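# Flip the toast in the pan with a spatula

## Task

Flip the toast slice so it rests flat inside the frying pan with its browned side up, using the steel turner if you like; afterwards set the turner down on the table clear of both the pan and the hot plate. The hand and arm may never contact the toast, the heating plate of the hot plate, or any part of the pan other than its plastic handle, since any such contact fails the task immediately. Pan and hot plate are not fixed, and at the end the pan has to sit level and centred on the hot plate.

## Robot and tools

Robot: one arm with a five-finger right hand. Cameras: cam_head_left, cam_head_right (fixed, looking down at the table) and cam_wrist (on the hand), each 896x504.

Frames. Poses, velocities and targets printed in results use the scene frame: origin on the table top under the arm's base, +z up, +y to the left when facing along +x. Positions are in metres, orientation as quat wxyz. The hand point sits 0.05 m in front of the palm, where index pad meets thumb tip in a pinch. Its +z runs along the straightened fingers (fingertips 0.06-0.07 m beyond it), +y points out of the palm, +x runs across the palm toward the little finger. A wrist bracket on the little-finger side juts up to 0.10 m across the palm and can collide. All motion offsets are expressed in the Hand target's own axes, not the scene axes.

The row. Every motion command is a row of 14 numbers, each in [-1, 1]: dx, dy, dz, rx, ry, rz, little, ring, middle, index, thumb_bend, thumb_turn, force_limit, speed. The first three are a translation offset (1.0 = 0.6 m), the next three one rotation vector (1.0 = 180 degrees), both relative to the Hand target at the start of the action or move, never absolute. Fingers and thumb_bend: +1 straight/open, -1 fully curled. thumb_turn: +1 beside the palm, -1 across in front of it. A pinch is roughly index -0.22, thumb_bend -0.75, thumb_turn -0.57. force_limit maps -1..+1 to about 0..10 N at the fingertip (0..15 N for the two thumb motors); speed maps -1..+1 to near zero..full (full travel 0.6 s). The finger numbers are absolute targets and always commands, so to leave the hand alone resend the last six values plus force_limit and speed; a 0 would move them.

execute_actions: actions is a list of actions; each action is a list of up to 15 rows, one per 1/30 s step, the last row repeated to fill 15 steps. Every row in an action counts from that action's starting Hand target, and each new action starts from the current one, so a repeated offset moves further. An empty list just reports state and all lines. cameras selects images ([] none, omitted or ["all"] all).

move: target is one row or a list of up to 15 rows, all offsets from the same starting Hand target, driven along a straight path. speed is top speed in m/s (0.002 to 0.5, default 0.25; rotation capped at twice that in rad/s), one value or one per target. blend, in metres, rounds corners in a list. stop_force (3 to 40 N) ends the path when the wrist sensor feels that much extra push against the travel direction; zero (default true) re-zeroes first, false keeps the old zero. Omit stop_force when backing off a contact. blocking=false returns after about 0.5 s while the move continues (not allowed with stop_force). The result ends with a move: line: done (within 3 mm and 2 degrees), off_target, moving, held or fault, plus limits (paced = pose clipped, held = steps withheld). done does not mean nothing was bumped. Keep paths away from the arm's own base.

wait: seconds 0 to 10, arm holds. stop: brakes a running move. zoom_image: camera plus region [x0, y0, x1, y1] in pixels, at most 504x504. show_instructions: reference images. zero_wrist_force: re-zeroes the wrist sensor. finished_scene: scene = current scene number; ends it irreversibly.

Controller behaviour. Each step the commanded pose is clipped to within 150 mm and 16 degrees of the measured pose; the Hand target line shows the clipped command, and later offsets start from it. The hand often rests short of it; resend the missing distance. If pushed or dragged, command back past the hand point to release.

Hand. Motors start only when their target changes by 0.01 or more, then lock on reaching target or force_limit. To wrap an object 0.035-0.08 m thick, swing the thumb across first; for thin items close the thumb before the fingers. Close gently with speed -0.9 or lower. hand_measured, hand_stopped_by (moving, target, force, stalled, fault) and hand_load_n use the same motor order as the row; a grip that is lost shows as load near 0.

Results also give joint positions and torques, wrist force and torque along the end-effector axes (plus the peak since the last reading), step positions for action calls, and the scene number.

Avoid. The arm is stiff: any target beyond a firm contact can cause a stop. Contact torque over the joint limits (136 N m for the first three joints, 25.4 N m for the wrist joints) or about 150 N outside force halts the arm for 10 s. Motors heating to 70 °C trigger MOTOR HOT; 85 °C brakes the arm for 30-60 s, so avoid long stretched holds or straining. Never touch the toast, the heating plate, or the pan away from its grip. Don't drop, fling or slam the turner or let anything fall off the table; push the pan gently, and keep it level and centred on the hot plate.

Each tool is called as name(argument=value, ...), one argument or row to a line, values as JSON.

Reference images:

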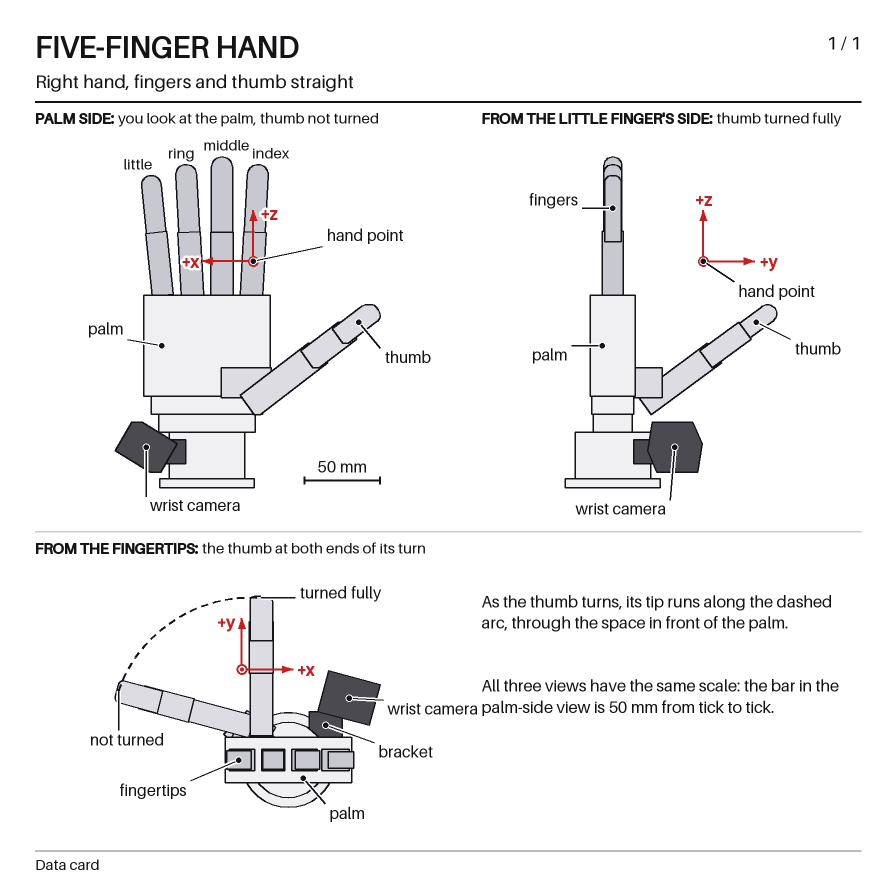

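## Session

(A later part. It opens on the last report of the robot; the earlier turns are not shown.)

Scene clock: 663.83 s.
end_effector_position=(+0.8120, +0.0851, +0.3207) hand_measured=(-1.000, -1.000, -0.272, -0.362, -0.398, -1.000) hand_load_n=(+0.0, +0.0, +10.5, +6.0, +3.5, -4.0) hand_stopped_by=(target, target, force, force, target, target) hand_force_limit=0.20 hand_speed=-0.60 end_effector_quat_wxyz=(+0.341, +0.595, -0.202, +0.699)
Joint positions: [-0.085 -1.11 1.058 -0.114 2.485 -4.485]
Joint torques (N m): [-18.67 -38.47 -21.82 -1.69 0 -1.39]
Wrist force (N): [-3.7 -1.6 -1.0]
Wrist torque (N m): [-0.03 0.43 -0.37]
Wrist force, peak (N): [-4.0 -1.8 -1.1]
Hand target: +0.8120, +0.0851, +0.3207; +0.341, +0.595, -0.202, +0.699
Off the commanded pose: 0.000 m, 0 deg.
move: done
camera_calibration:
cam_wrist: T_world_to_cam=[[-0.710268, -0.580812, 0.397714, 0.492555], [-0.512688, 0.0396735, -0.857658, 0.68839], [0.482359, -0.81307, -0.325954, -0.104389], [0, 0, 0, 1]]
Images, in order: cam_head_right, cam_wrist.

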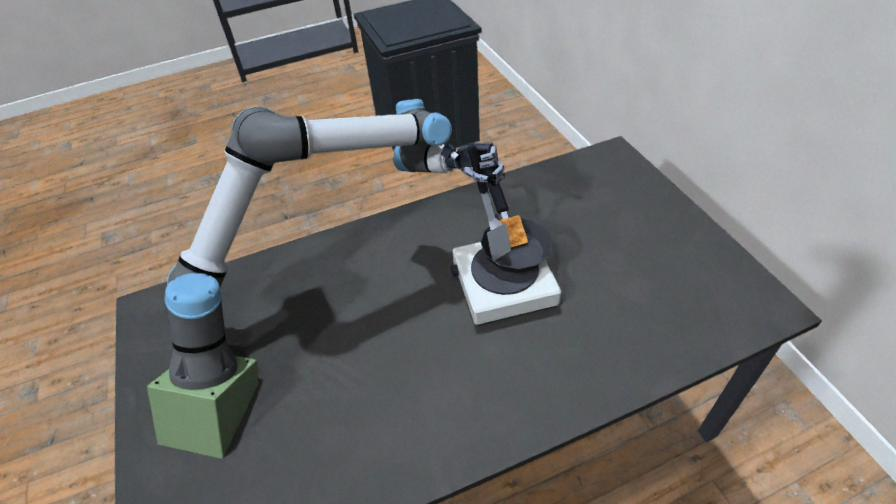

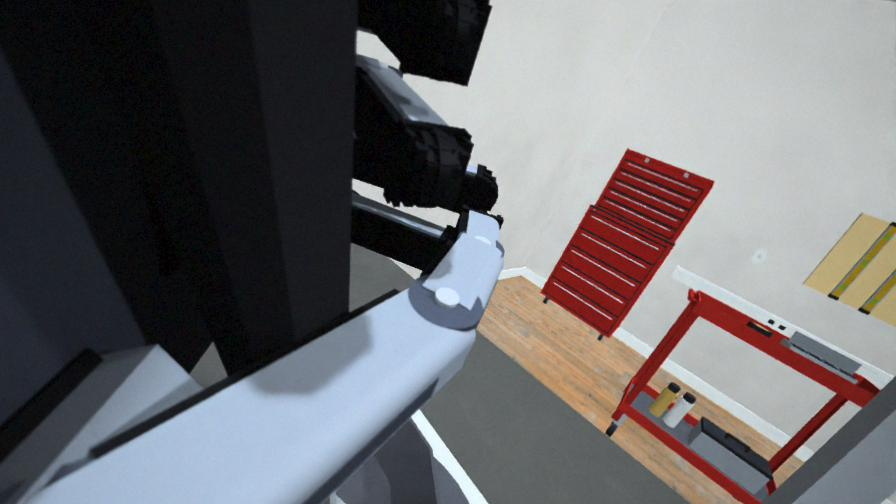

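move(
  target=[0,0,-0.067,0,0,0,0.2,0.2,0.2,0.2,-0.4,-1,0.2,0.0],
  speed=0.03,
  stop_force=5,
  cameras=["cam_wrist","cam_head_right"],
)

zoom_image(
  camera="cam_head_right",
  region=[440, 120, 560, 290],
)

Scene clock: 670.17 s.
end_effector_position=(+0.7841, +0.1128, +0.3123) hand_measured=(+0.200, +0.200, +0.200, +0.200, -0.400, -1.000) hand_load_n=(+0.0, +0.0, +0.0, -0.5, +0.0, +0.5) hand_stopped_by=(target, target, target, target, target, target) hand_force_limit=0.20 hand_speed=0.00 end_effector_quat_wxyz=(+0.341, +0.595, -0.202, +0.699)
Joint positions: [-0.03 -1.156 1.136 -0.159 2.539 -4.501]
Joint torques (N m): [-17.19 -36.63 -25.4 2.05 -0.61 1.63]
Wrist force (N): [-3.2 -2.3 -1.1]
Wrist torque (N m): [-0.11 0.38 -0.34]
Wrist force, peak (N): [-3.9 -2.4 -0.8]
Hand target: +0.7841, +0.1128, +0.3123; +0.341, +0.595, -0.202, +0.699
Off the commanded pose: 0.000 m, 0 deg.
move: done
camera_calibration:
cam_wrist: T_world_to_cam=[[-0.710269, -0.580812, 0.397714, 0.492154], [-0.512687, 0.039674, -0.857658, 0.665741], [0.482359, -0.813071, -0.325954, -0.0711779], [0, 0, 0, 1]]
Images, in order: cam_head_right, cam_wrist.

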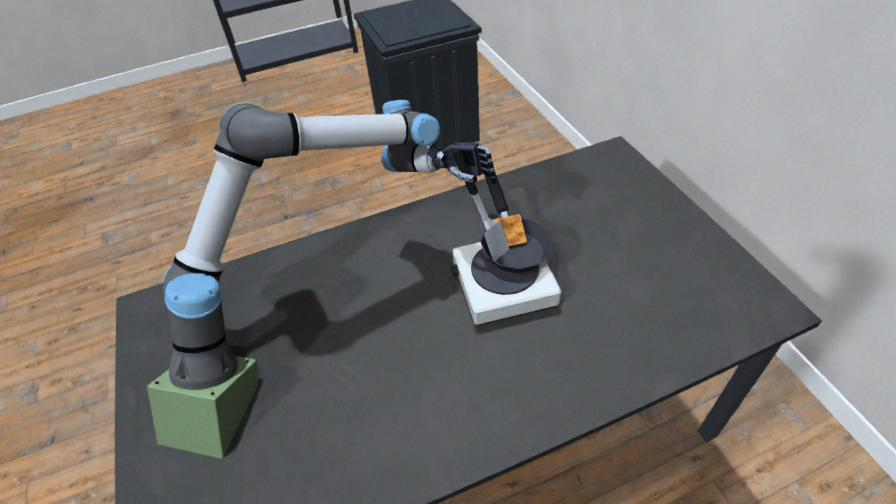

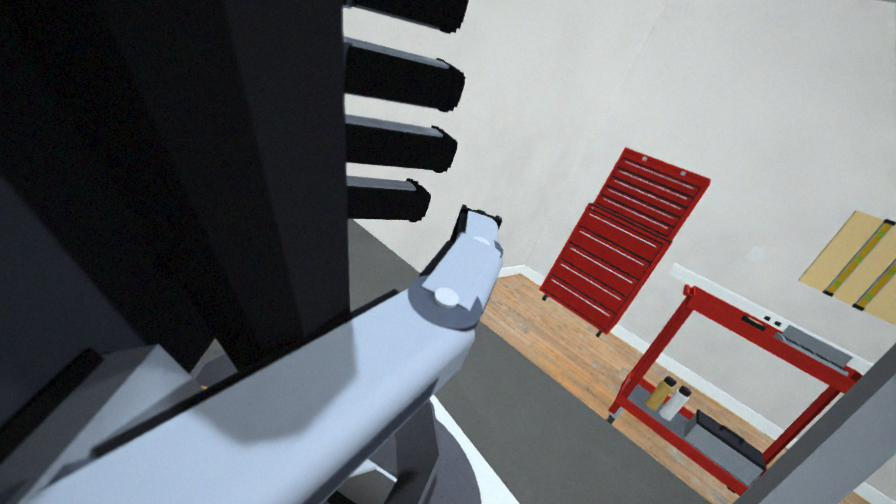

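Scaled by 2.965.

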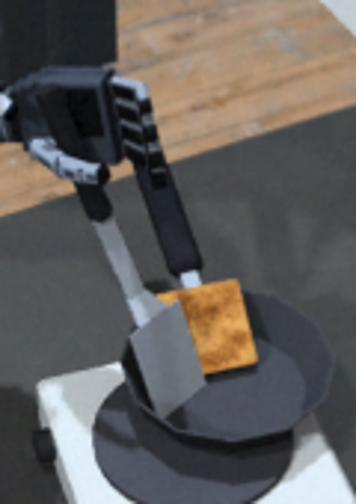

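move(
  target=[0,0,0,0,0,0,0.2,0.2,0.2,0.2,-1,-1,0.4,-0.5],
  cameras=["cam_wrist","cam_head_right"],
)

zoom_image(
  camera="cam_head_right",
  region=[440, 120, 560, 290],
)

Scene clock: 679.43 s.
end_effector_position=(+0.7841, +0.1128, +0.3123) hand_measured=(+0.200, +0.200, +0.200, +0.200, -0.998, -1.000) hand_load_n=(+0.0, +0.0, -0.5, +0.0, +1.0, +3.0) hand_stopped_by=(target, target, target, target, target, target) hand_force_limit=0.40 hand_speed=-0.50 end_effector_quat_wxyz=(+0.341, +0.595, -0.202, +0.699)
Joint positions: [-0.03 -1.156 1.136 -0.159 2.539 -4.501]
Joint torques (N m): [-17.31 -38.64 -18.49 0.81 -0.26 1.73]
Wrist force (N): [-3.7 -1.9 -0.9]
Wrist torque (N m): [-0.13 0.39 -0.48]
Wrist force, peak (N): [-4.0 -1.9 -0.7]
Hand target: +0.7841, +0.1128, +0.3123; +0.341, +0.595, -0.202, +0.699
Off the commanded pose: 0.000 m, 0 deg.
move: done
camera_calibration:
cam_wrist: T_world_to_cam=[[-0.710268, -0.580809, 0.397719, 0.492152], [-0.512692, 0.0396743, -0.857655, 0.665741], [0.482355, -0.813072, -0.325956, -0.071177], [0, 0, 0, 1]]
Images, in order: cam_head_right, cam_wrist.

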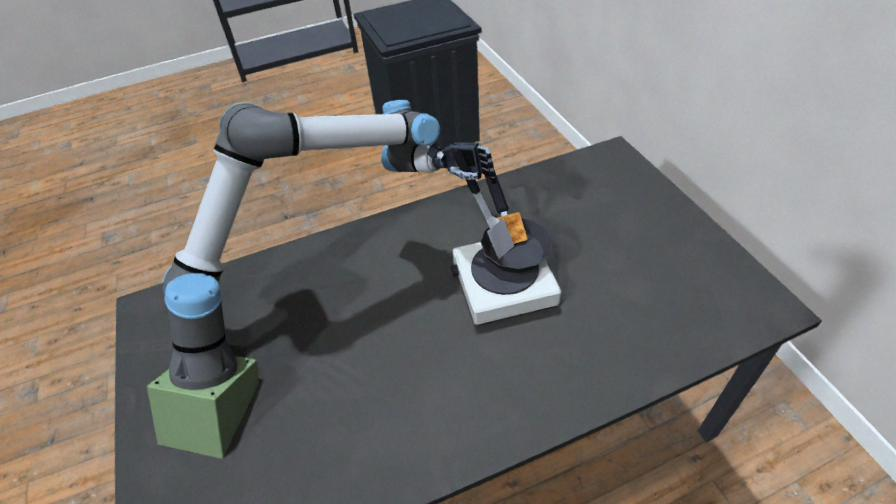

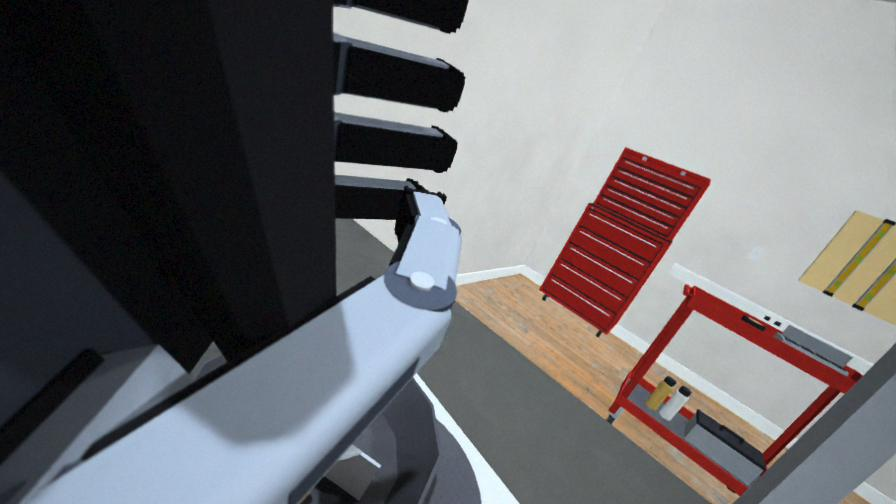

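Scaled by 2.965.

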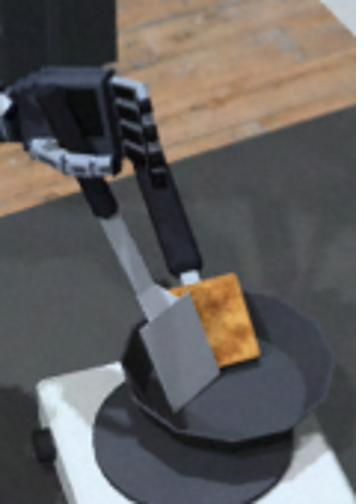

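move(
  target=[0,0,0,0,0,0,-1,-1,-1,-1,-1,-1,0.4,-0.5],
  cameras=[],
)

move(
  target=[0.04,0,0,0,0,0,-1,-1,-1,-1,-1,-1,0.4,-0.5],
  speed=0.04,
)

zoom_image(
  camera="cam_head_right",
  region=[440, 120, 560, 290],
)

Scene clock: 684.10 s.
end_effector_position=(+0.7841, +0.1128, +0.3123) hand_measured=(-1.000, -1.000, -0.238, -0.294, -0.998, -1.000) hand_load_n=(+0.0, +0.0, +13.0, +9.0, +3.0, -0.5) hand_stopped_by=(target, target, force, force, target, target) hand_force_limit=0.40 hand_speed=-0.50 end_effector_quat_wxyz=(+0.341, +0.595, -0.202, +0.699)
Joint positions: [-0.03 -1.156 1.136 -0.159 2.539 -4.501]
Joint torques (N m): [-16.02 -46.86 -12.8 -0.16 0.13 1.7]
Wrist force (N): [-3.3 -2.1 -0.8]
Wrist torque (N m): [-0.15 0.39 -0.45]
Wrist force, peak (N): [-4.0 -2.0 -1.0]
Hand target: +0.7841, +0.1128, +0.3123; +0.341, +0.595, -0.202, +0.699
Off the commanded pose: 0.000 m, 0 deg.
move: done

Scene clock: 685.00 s.
end_effector_position=(+0.7827, +0.1185, +0.3358) hand_measured=(-1.000, -1.000, -0.238, -0.294, -0.998, -1.000) hand_load_n=(+0.0, +0.0, +13.0, +9.0, +3.0, -1.5) hand_stopped_by=(target, target, force, force, target, target) hand_force_limit=0.40 hand_speed=-0.50 end_effector_quat_wxyz=(+0.341, +0.595, -0.202, +0.699) end_effector_velocity=(+0.000, -0.001, -0.001) end_effector_angular_velocity=(+0.000, -0.002, +0.000)
Joint positions: [-0.035 -1.176 1.108 -0.109 2.534 -4.499]
Joint velocities: [0 0.001 0.003 -0.006 0 0]
Joint torques (N m): [-9.25 -36.19 -14.35 -2.48 0.69 2.01]
Wrist force (N): [-3.2 -2.3 -0.7]
Wrist torque (N m): [-0.14 0.40 -0.34]
Wrist force, peak (N): [-5.1 -1.8 -0.3]
Hand target: +0.7827, +0.1185, +0.3356; +0.341, +0.595, -0.202, +0.699
Off the commanded pose: 0.000 m, 0 deg.
move: done
camera_calibration:
cam_wrist: T_world_to_cam=[[-0.710298, -0.580881, 0.397559, 0.485178], [-0.512528, 0.0396626, -0.857754, 0.684858], [0.482485, -0.813022, -0.32589, -0.0583145], [0, 0, 0, 1]]

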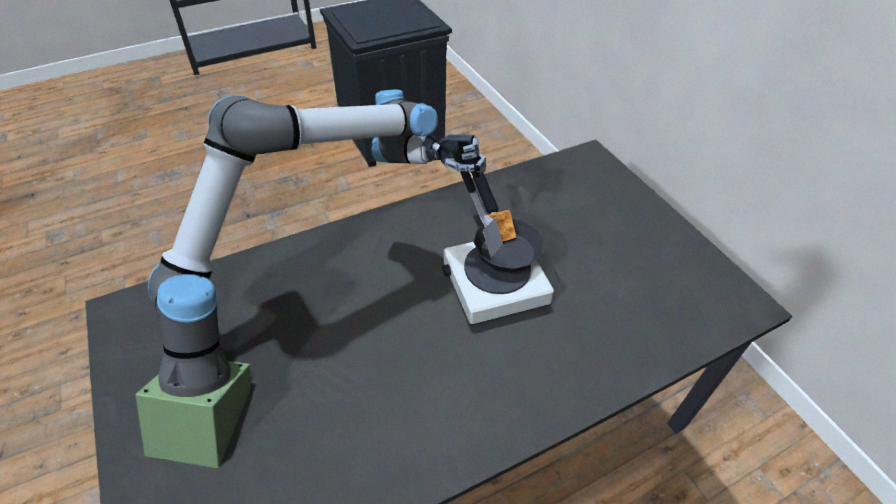

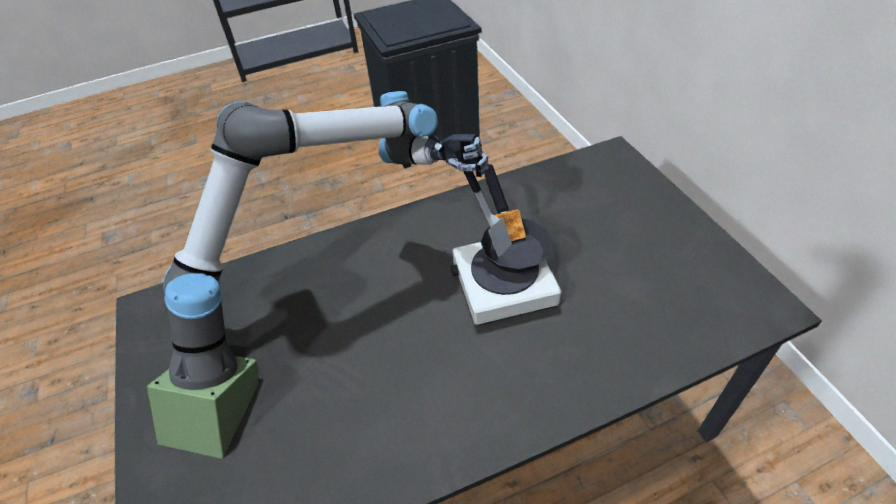

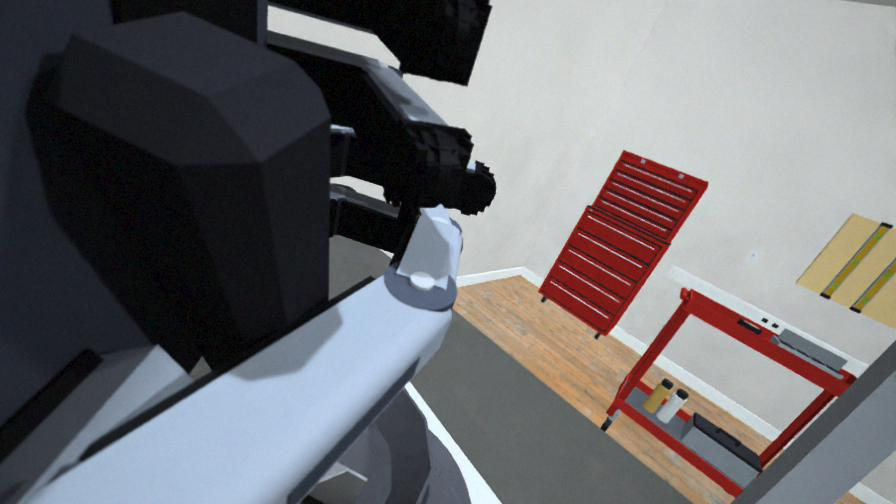

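Scaled by 2.965.

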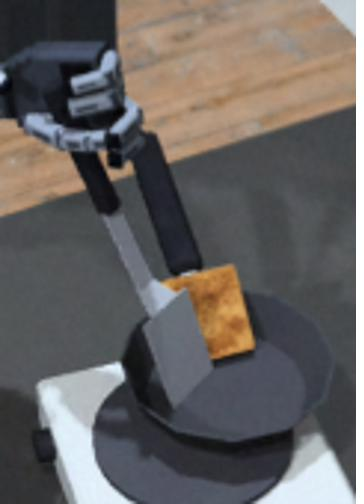

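move(
  target=[-0.234,0.2095,-0.207,-0.007,0.1686,0.1765,-1,-1,-1,-1,-1,-1,0.4,-0.5],
  speed=0.06,
  stop_force=8,
)

zoom_image(
  camera="cam_head_right",
  region=[410, 120, 560, 290],
)

Scene clock: 695.07 s.
end_effector_position=(+0.7153, +0.1049, +0.2768) hand_measured=(-1.000, -1.000, -0.238, -0.294, -0.998, -1.000) hand_load_n=(+0.0, +0.0, +13.5, +9.0, +3.0, -1.5) hand_stopped_by=(target, target, force, force, target, target) hand_force_limit=0.40 hand_speed=-0.50 end_effector_quat_wxyz=(+0.283, +0.491, -0.233, +0.791)
Joint positions: [0.013 -1.296 1.602 -0.902 2.619 -4.64]
Joint torques (N m): [-10.1 -34.56 -23.07 0.98 -1.05 1.64]
Wrist force (N): [-4.5 -1.4 -1.4]
Wrist torque (N m): [-0.03 0.60 -0.37]
Wrist force, peak (N): [-4.8 -1.4 -1.5]
Hand target: +0.7153, +0.1049, +0.2767; +0.283, +0.491, -0.233, +0.791 (not the last commanded pose)
Off the commanded pose: 0.135 m, 26 deg.
move: held (a check stopped the path); limits=held
pose unreachable: on one or more control steps of this call, first in action 0 (counted from 0), an arm could not follow its commanded pose, so it was not sent that pose on those steps. It may still have moved: this result reports where it is.
cause: moving toward the commanded pose would bring two parts of the arm too close to each other (joints 4 (wrist 1) to 6 (wrist 3) lie between them).
camera_calibration:
cam_wrist: T_world_to_cam=[[-0.757685, -0.629151, 0.173444, 0.553857], [-0.23771, 0.0185452, -0.971159, 0.437235], [0.607789, -0.777062, -0.163607, -0.194395], [0, 0, 0, 1]]

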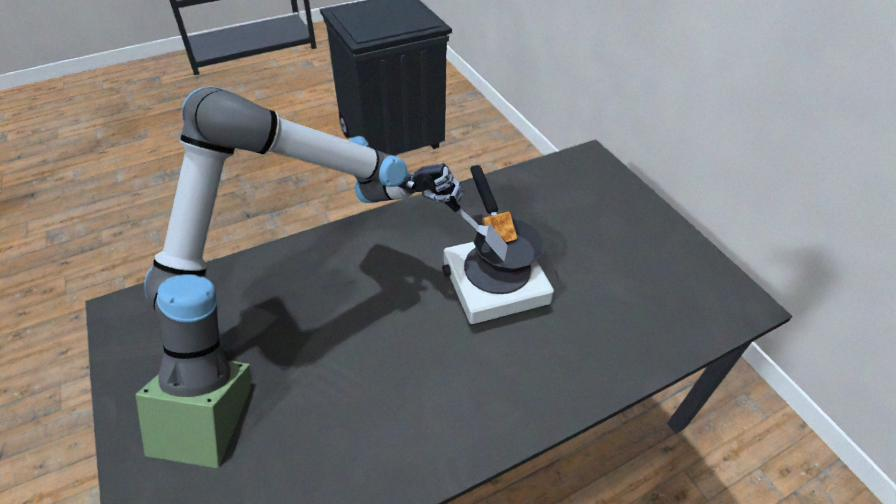

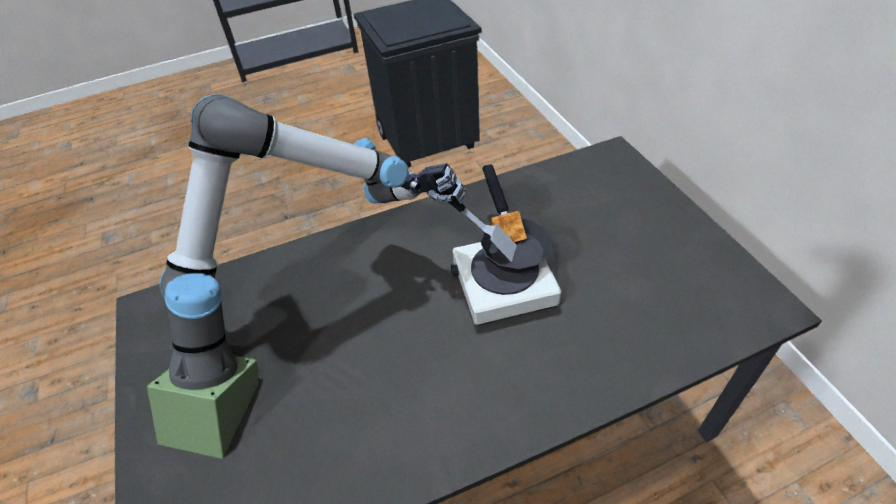

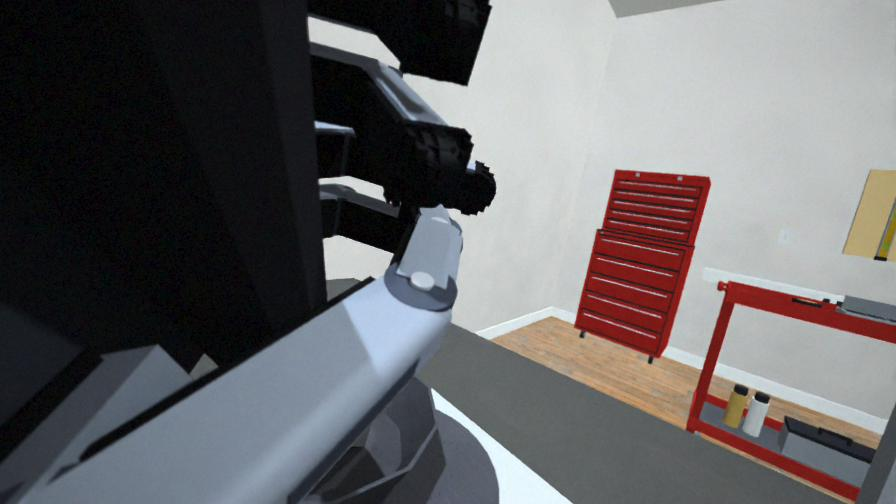

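Scaled by 2.965.

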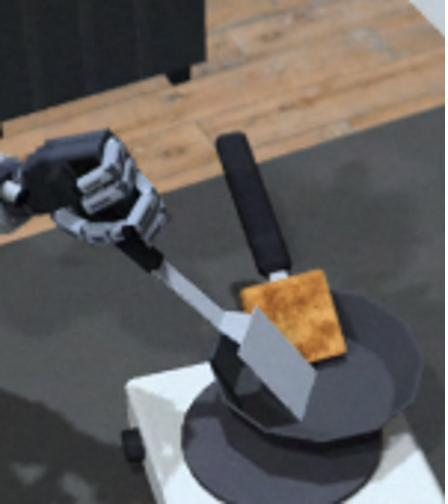

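move(
  target=[-0.131,0.0725,-0.1,0,0,0,-1,-1,-1,-1,-1,-1,0.4,-0.5],
  speed=0.05,
  stop_force=8,
)

zoom_image(
  camera="cam_head_right",
  region=[410, 120, 560, 290],
)

zoom_image(
  camera="cam_head_left",
  region=[410, 120, 560, 290],
)

Scene clock: 700.77 s.
end_effector_position=(+0.7142, +0.1045, +0.2740) hand_measured=(-1.000, -1.000, -0.238, -0.294, -0.998, -1.000) hand_load_n=(+0.0, +0.0, +13.0, +9.0, +3.0, -1.5) hand_stopped_by=(target, target, force, force, target, target) hand_force_limit=0.40 hand_speed=-0.50 end_effector_quat_wxyz=(+0.283, +0.491, -0.233, +0.791)
Joint positions: [0.014 -1.294 1.607 -0.91 2.62 -4.642]
Joint torques (N m): [-13.28 -54.38 -22.86 1.09 -1.28 0.37]
Wrist force (N): [-4.7 -1.4 -1.1]
Wrist torque (N m): [-0.03 0.61 -0.37]
Wrist force, peak (N): [-5.6 -1.0 -2.1]
Hand target: +0.7143, +0.1045, +0.2740; +0.283, +0.491, -0.233, +0.791 (not the last commanded pose)
Off the commanded pose: 0.105 m, 0 deg.
move: held (a check stopped the path); limits=held
pose unreachable: on one or more control steps of this call, first in action 0 (counted from 0), an arm could not follow its commanded pose, so it was not sent that pose on those steps. It may still have moved: this result reports where it is.
cause: moving toward the commanded pose would bring two parts of the arm too close to each other (joints 4 (wrist 1) to 6 (wrist 3) lie between them).
camera_calibration:
cam_wrist: T_world_to_cam=[[-0.757642, -0.629233, 0.173333, 0.553327], [-0.237694, 0.0186787, -0.97116, 0.434286], [0.607848, -0.776992, -0.163717, -0.19453], [0, 0, 0, 1]]

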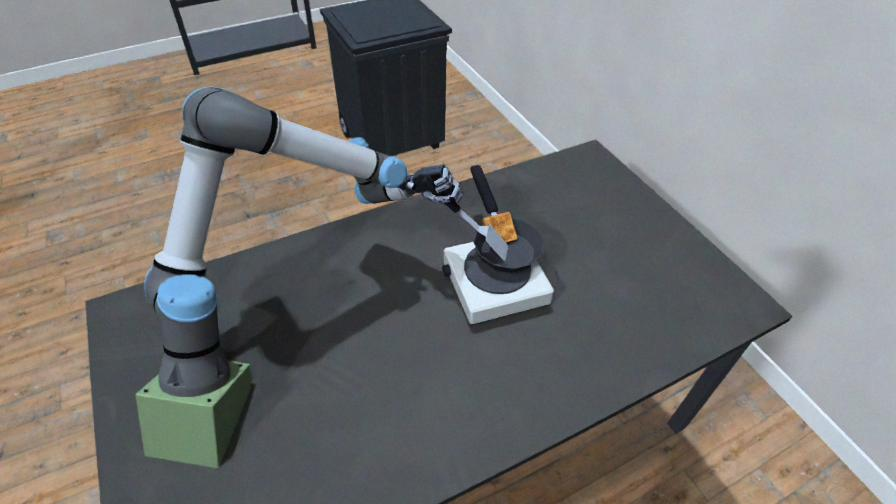

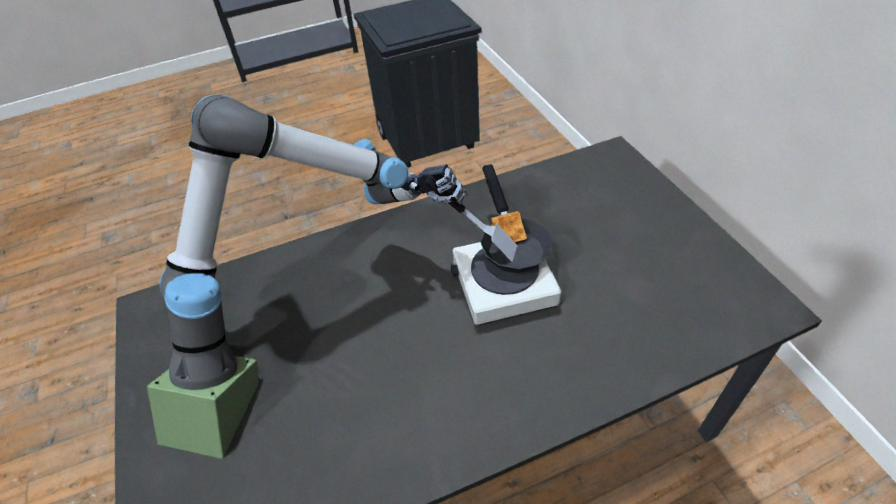

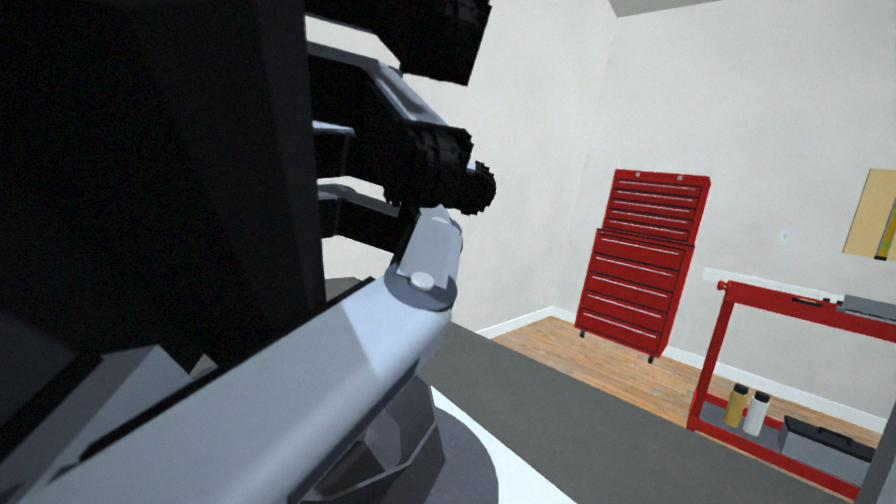

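Scaled by 2.965.

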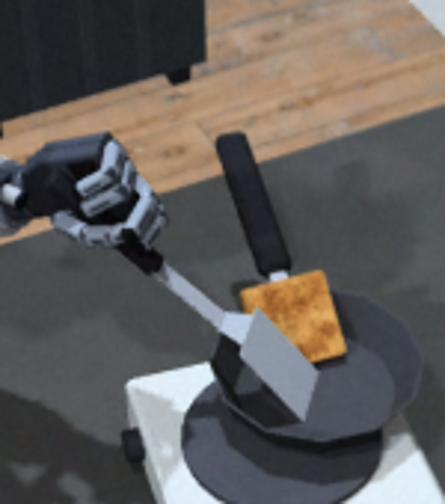

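Scaled by 2.965.

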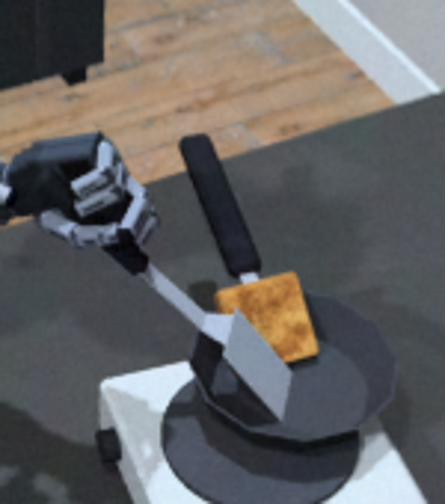

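move(
  target=[-0.007,-0.05,0.0045,0.176,-0.0176,0.0793,-1,-1,-1,-1,-1,-1,0.4,-0.5],
  speed=0.08,
  stop_force=8,
)

zoom_image(
  camera="cam_head_right",
  region=[410, 120, 560, 290],
)

zoom_image(
  camera="cam_head_left",
  region=[410, 120, 560, 290],
)

Scene clock: 711.30 s.
end_effector_position=(+0.7378, +0.1238, +0.2740) hand_measured=(-1.000, -1.000, -0.238, -0.294, -0.998, -1.000) hand_load_n=(+0.0, +0.0, +12.5, +9.0, +3.5, +3.0) hand_stopped_by=(target, target, force, force, target, target) hand_force_limit=0.40 hand_speed=-0.50 end_effector_quat_wxyz=(+0.033, +0.538, -0.075, +0.839)
Joint positions: [-0.139 -1.449 1.959 -1.123 1.944 -4.329]
Joint torques (N m): [-1.03 -16.7 -19.64 1.56 -0.42 -2.94]
Wrist force (N): [-1.0 -4.0 -1.5]
Wrist torque (N m): [0.08 0.50 0.46]
Wrist force, peak (N): [-5.7 0.1 -1.6]
Hand target: +0.7378, +0.1238, +0.2740; +0.033, +0.538, -0.075, +0.839
Off the commanded pose: 0.000 m, 0 deg.
move: done
camera_calibration:
cam_wrist: T_world_to_cam=[[-0.261451, -0.949406, 0.173988, 0.256645], [-0.206009, -0.121216, -0.971013, 0.433451], [0.942976, -0.289716, -0.163894, -0.501394], [0, 0, 0, 1]]

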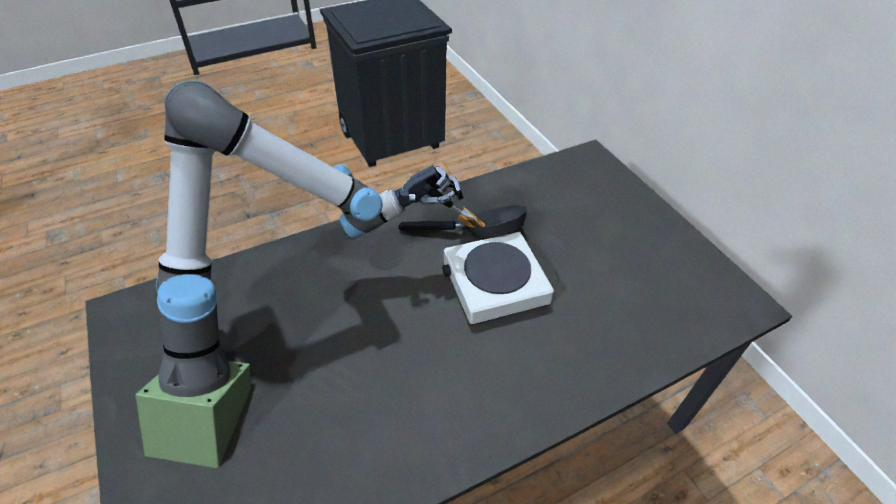

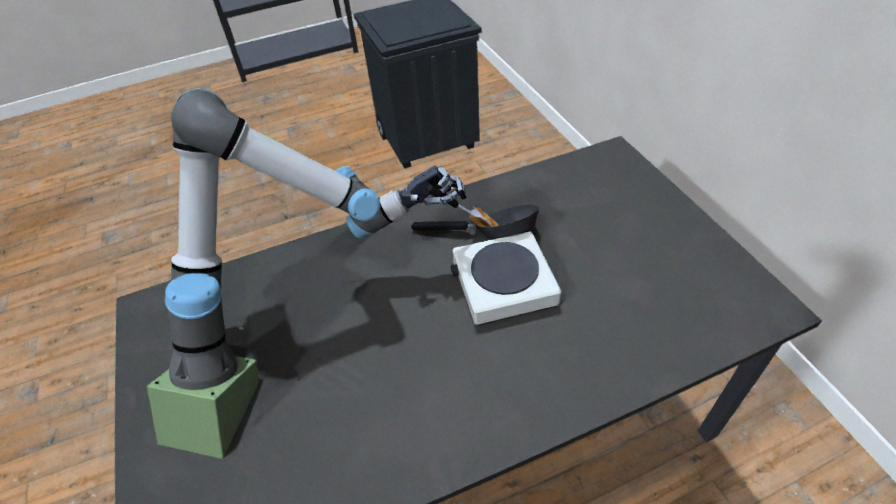

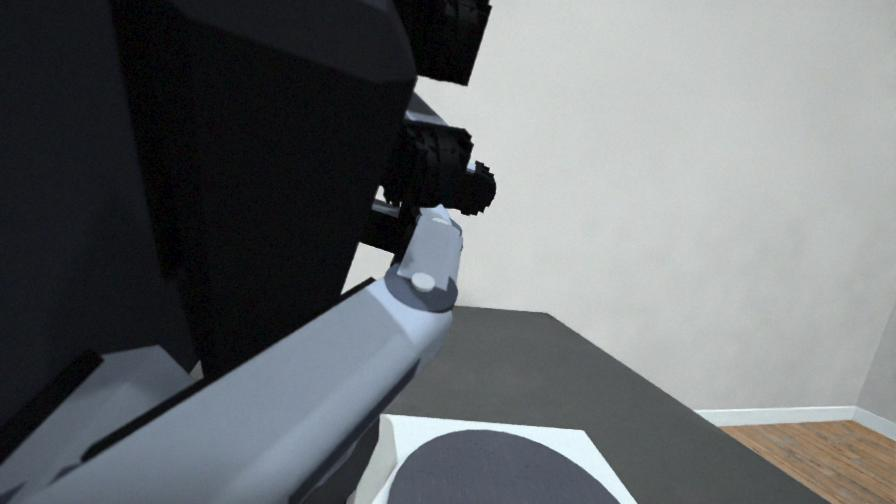

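Scaled by 2.965.

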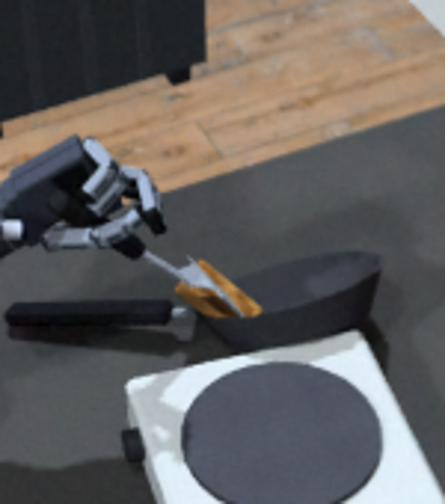

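Scaled by 2.965.

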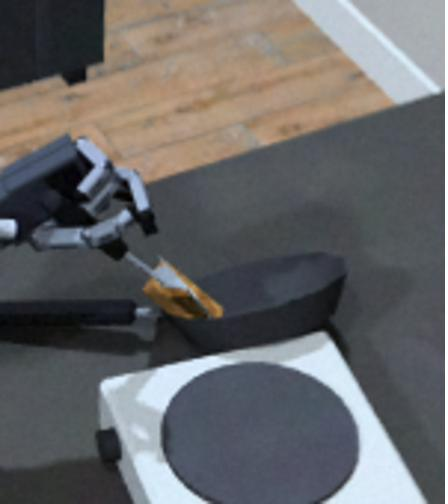

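zoom_image(
  camera="cam_head_left",
  region=[390, 150, 540, 260],
)

zoom_image(
  camera="cam_head_right",
  region=[400, 150, 550, 260],
)

Scaled by 3.360.

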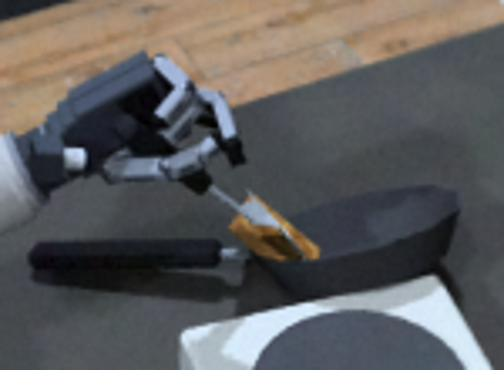

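Scaled by 3.360.

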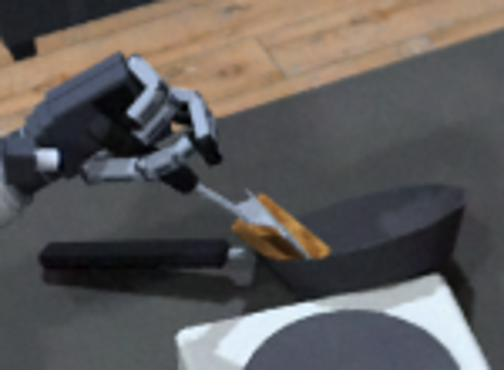

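move(
  target=[-0.045,0.0045,-0.0205,0,0,0,-1,-1,-1,-1,-1,-1,0.4,-0.5],
  speed=0.04,
  stop_force=5,
  cameras=["cam_head_right","cam_head_left"],
)

zoom_image(
  camera="cam_head_left",
  region=[390, 150, 540, 260],
)

zoom_image(
  camera="cam_head_right",
  region=[400, 150, 550, 260],
)

Scene clock: 720.47 s.
end_effector_position=(+0.7377, +0.1238, +0.2442) hand_measured=(-1.000, -1.000, -0.238, -0.294, -0.998, -1.000) hand_load_n=(+0.0, +0.0, +13.0, +9.0, +3.0, -1.0) hand_stopped_by=(target, target, force, force, target, target) hand_force_limit=0.40 hand_speed=-0.50 end_effector_quat_wxyz=(+0.033, +0.538, -0.075, +0.839)
Joint positions: [-0.114 -1.39 1.968 -1.197 1.964 -4.344]
Joint torques (N m): [-15.35 -46.18 -20.52 0.4 -0.57 1.97]
Wrist force (N): [-4.0 -1.4 -0.9]
Wrist torque (N m): [0.06 0.49 -0.16]
Wrist force, peak (N): [3.6 -6.5 -2.0]
Hand target: +0.7377, +0.1238, +0.2442; +0.033, +0.538, -0.075, +0.839
Off the commanded pose: 0.000 m, 0 deg.
move: done
Images, in order: cam_head_left, cam_head_right.

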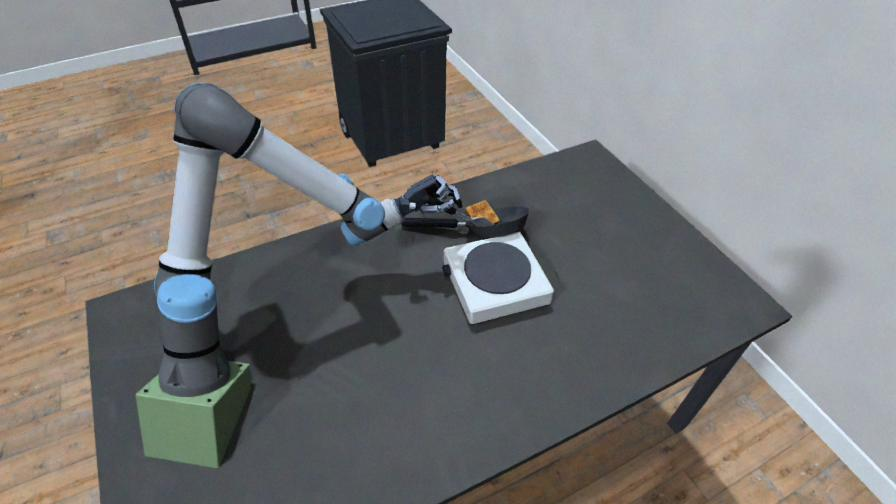

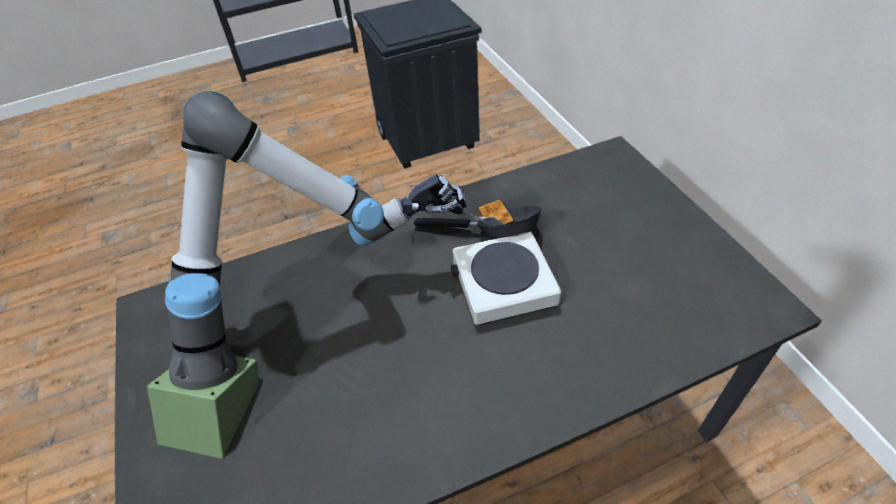

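Scaled by 3.360.

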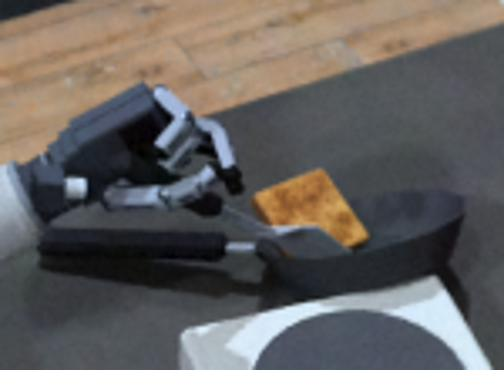

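Scaled by 3.360.

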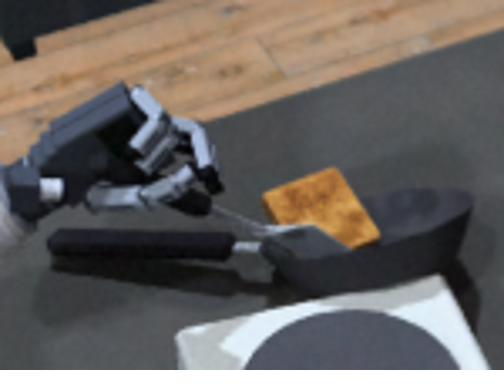

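move(
  target=[-0.0163,0.0133,-0.062,0,0,0,-1,-1,-1,-1,-1,-1,0.4,-0.5],
  speed=0.04,
  stop_force=5,
)

zoom_image(
  camera="cam_head_left",
  region=[390, 150, 540, 260],
)

zoom_image(
  camera="cam_head_right",
  region=[400, 150, 550, 260],
)

Scene clock: 726.53 s.
end_effector_position=(+0.7073, +0.1222, +0.2194) hand_measured=(-1.000, -1.000, -0.238, -0.294, -0.998, -1.000) hand_load_n=(+0.0, +0.0, +12.0, +8.5, +3.5, +3.0) hand_stopped_by=(target, target, force, force, target, target) hand_force_limit=0.40 hand_speed=-0.50 end_effector_quat_wxyz=(+0.033, +0.538, -0.075, +0.839)
Joint positions: [-0.09 -1.384 2.057 -1.299 1.984 -4.359]
Joint torques (N m): [-14.23 -40.2 -16.98 1.91 -0.56 1.37]
Wrist force (N): [-0.1 -3.0 -0.7]
Wrist torque (N m): [0.08 0.72 0.51]
Wrist force, peak (N): [-1.8 -4.5 0.8]
Hand target: +0.7073, +0.1222, +0.2194; +0.033, +0.538, -0.075, +0.839
Off the commanded pose: 0.000 m, 0 deg.
move: done
camera_calibration:
cam_wrist: T_world_to_cam=[[-0.261455, -0.949403, 0.173998, 0.256634], [-0.206038, -0.121217, -0.971007, 0.373921], [0.942969, -0.289725, -0.16392, -0.482067], [0, 0, 0, 1]]

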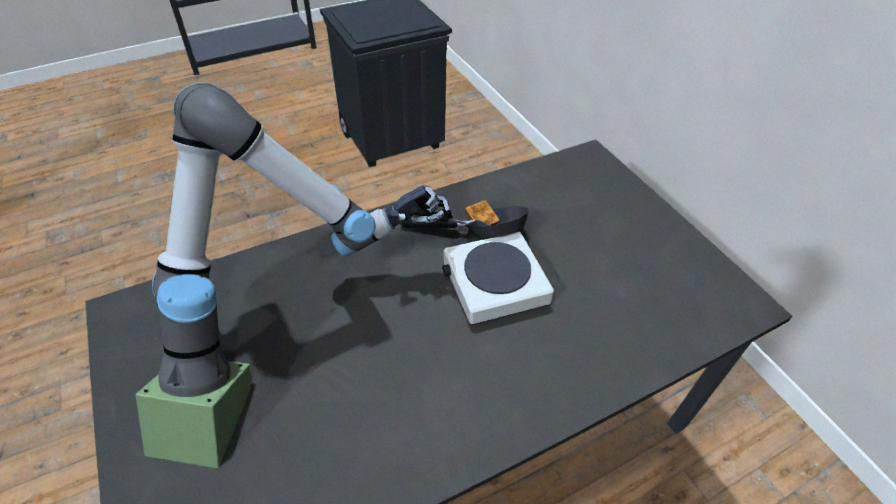

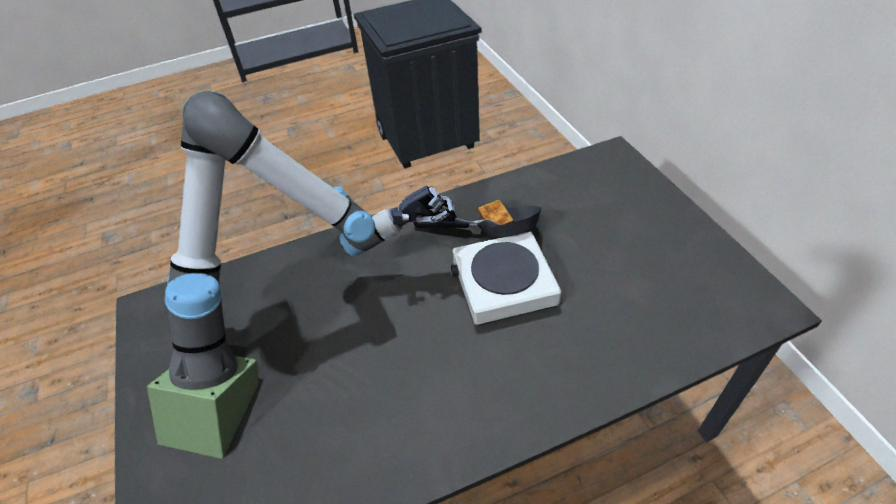

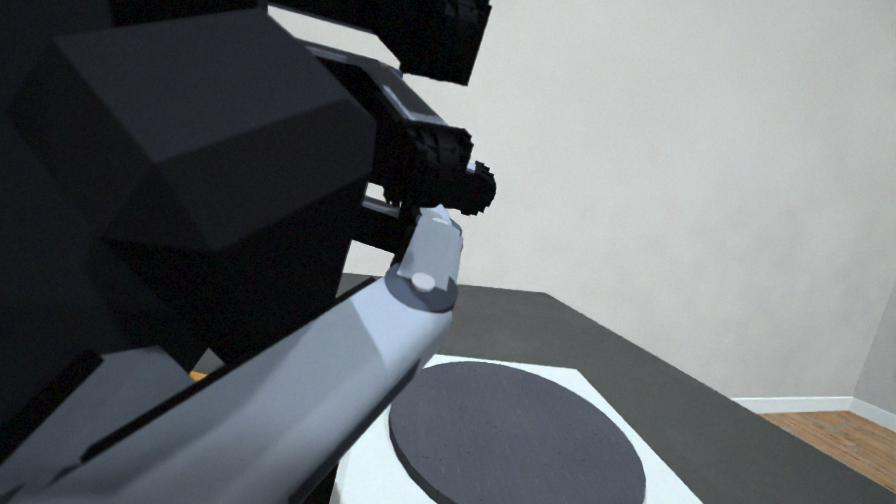

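Scaled by 3.360.

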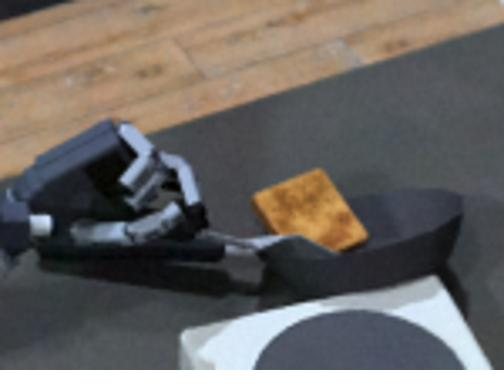

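Scaled by 3.360.

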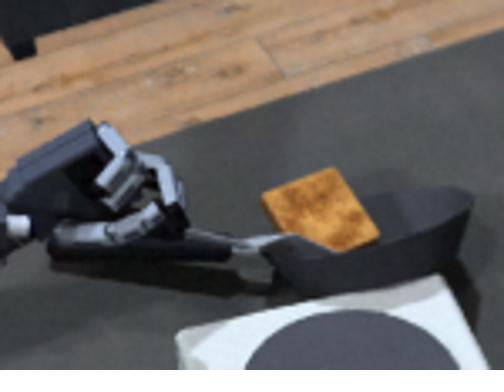

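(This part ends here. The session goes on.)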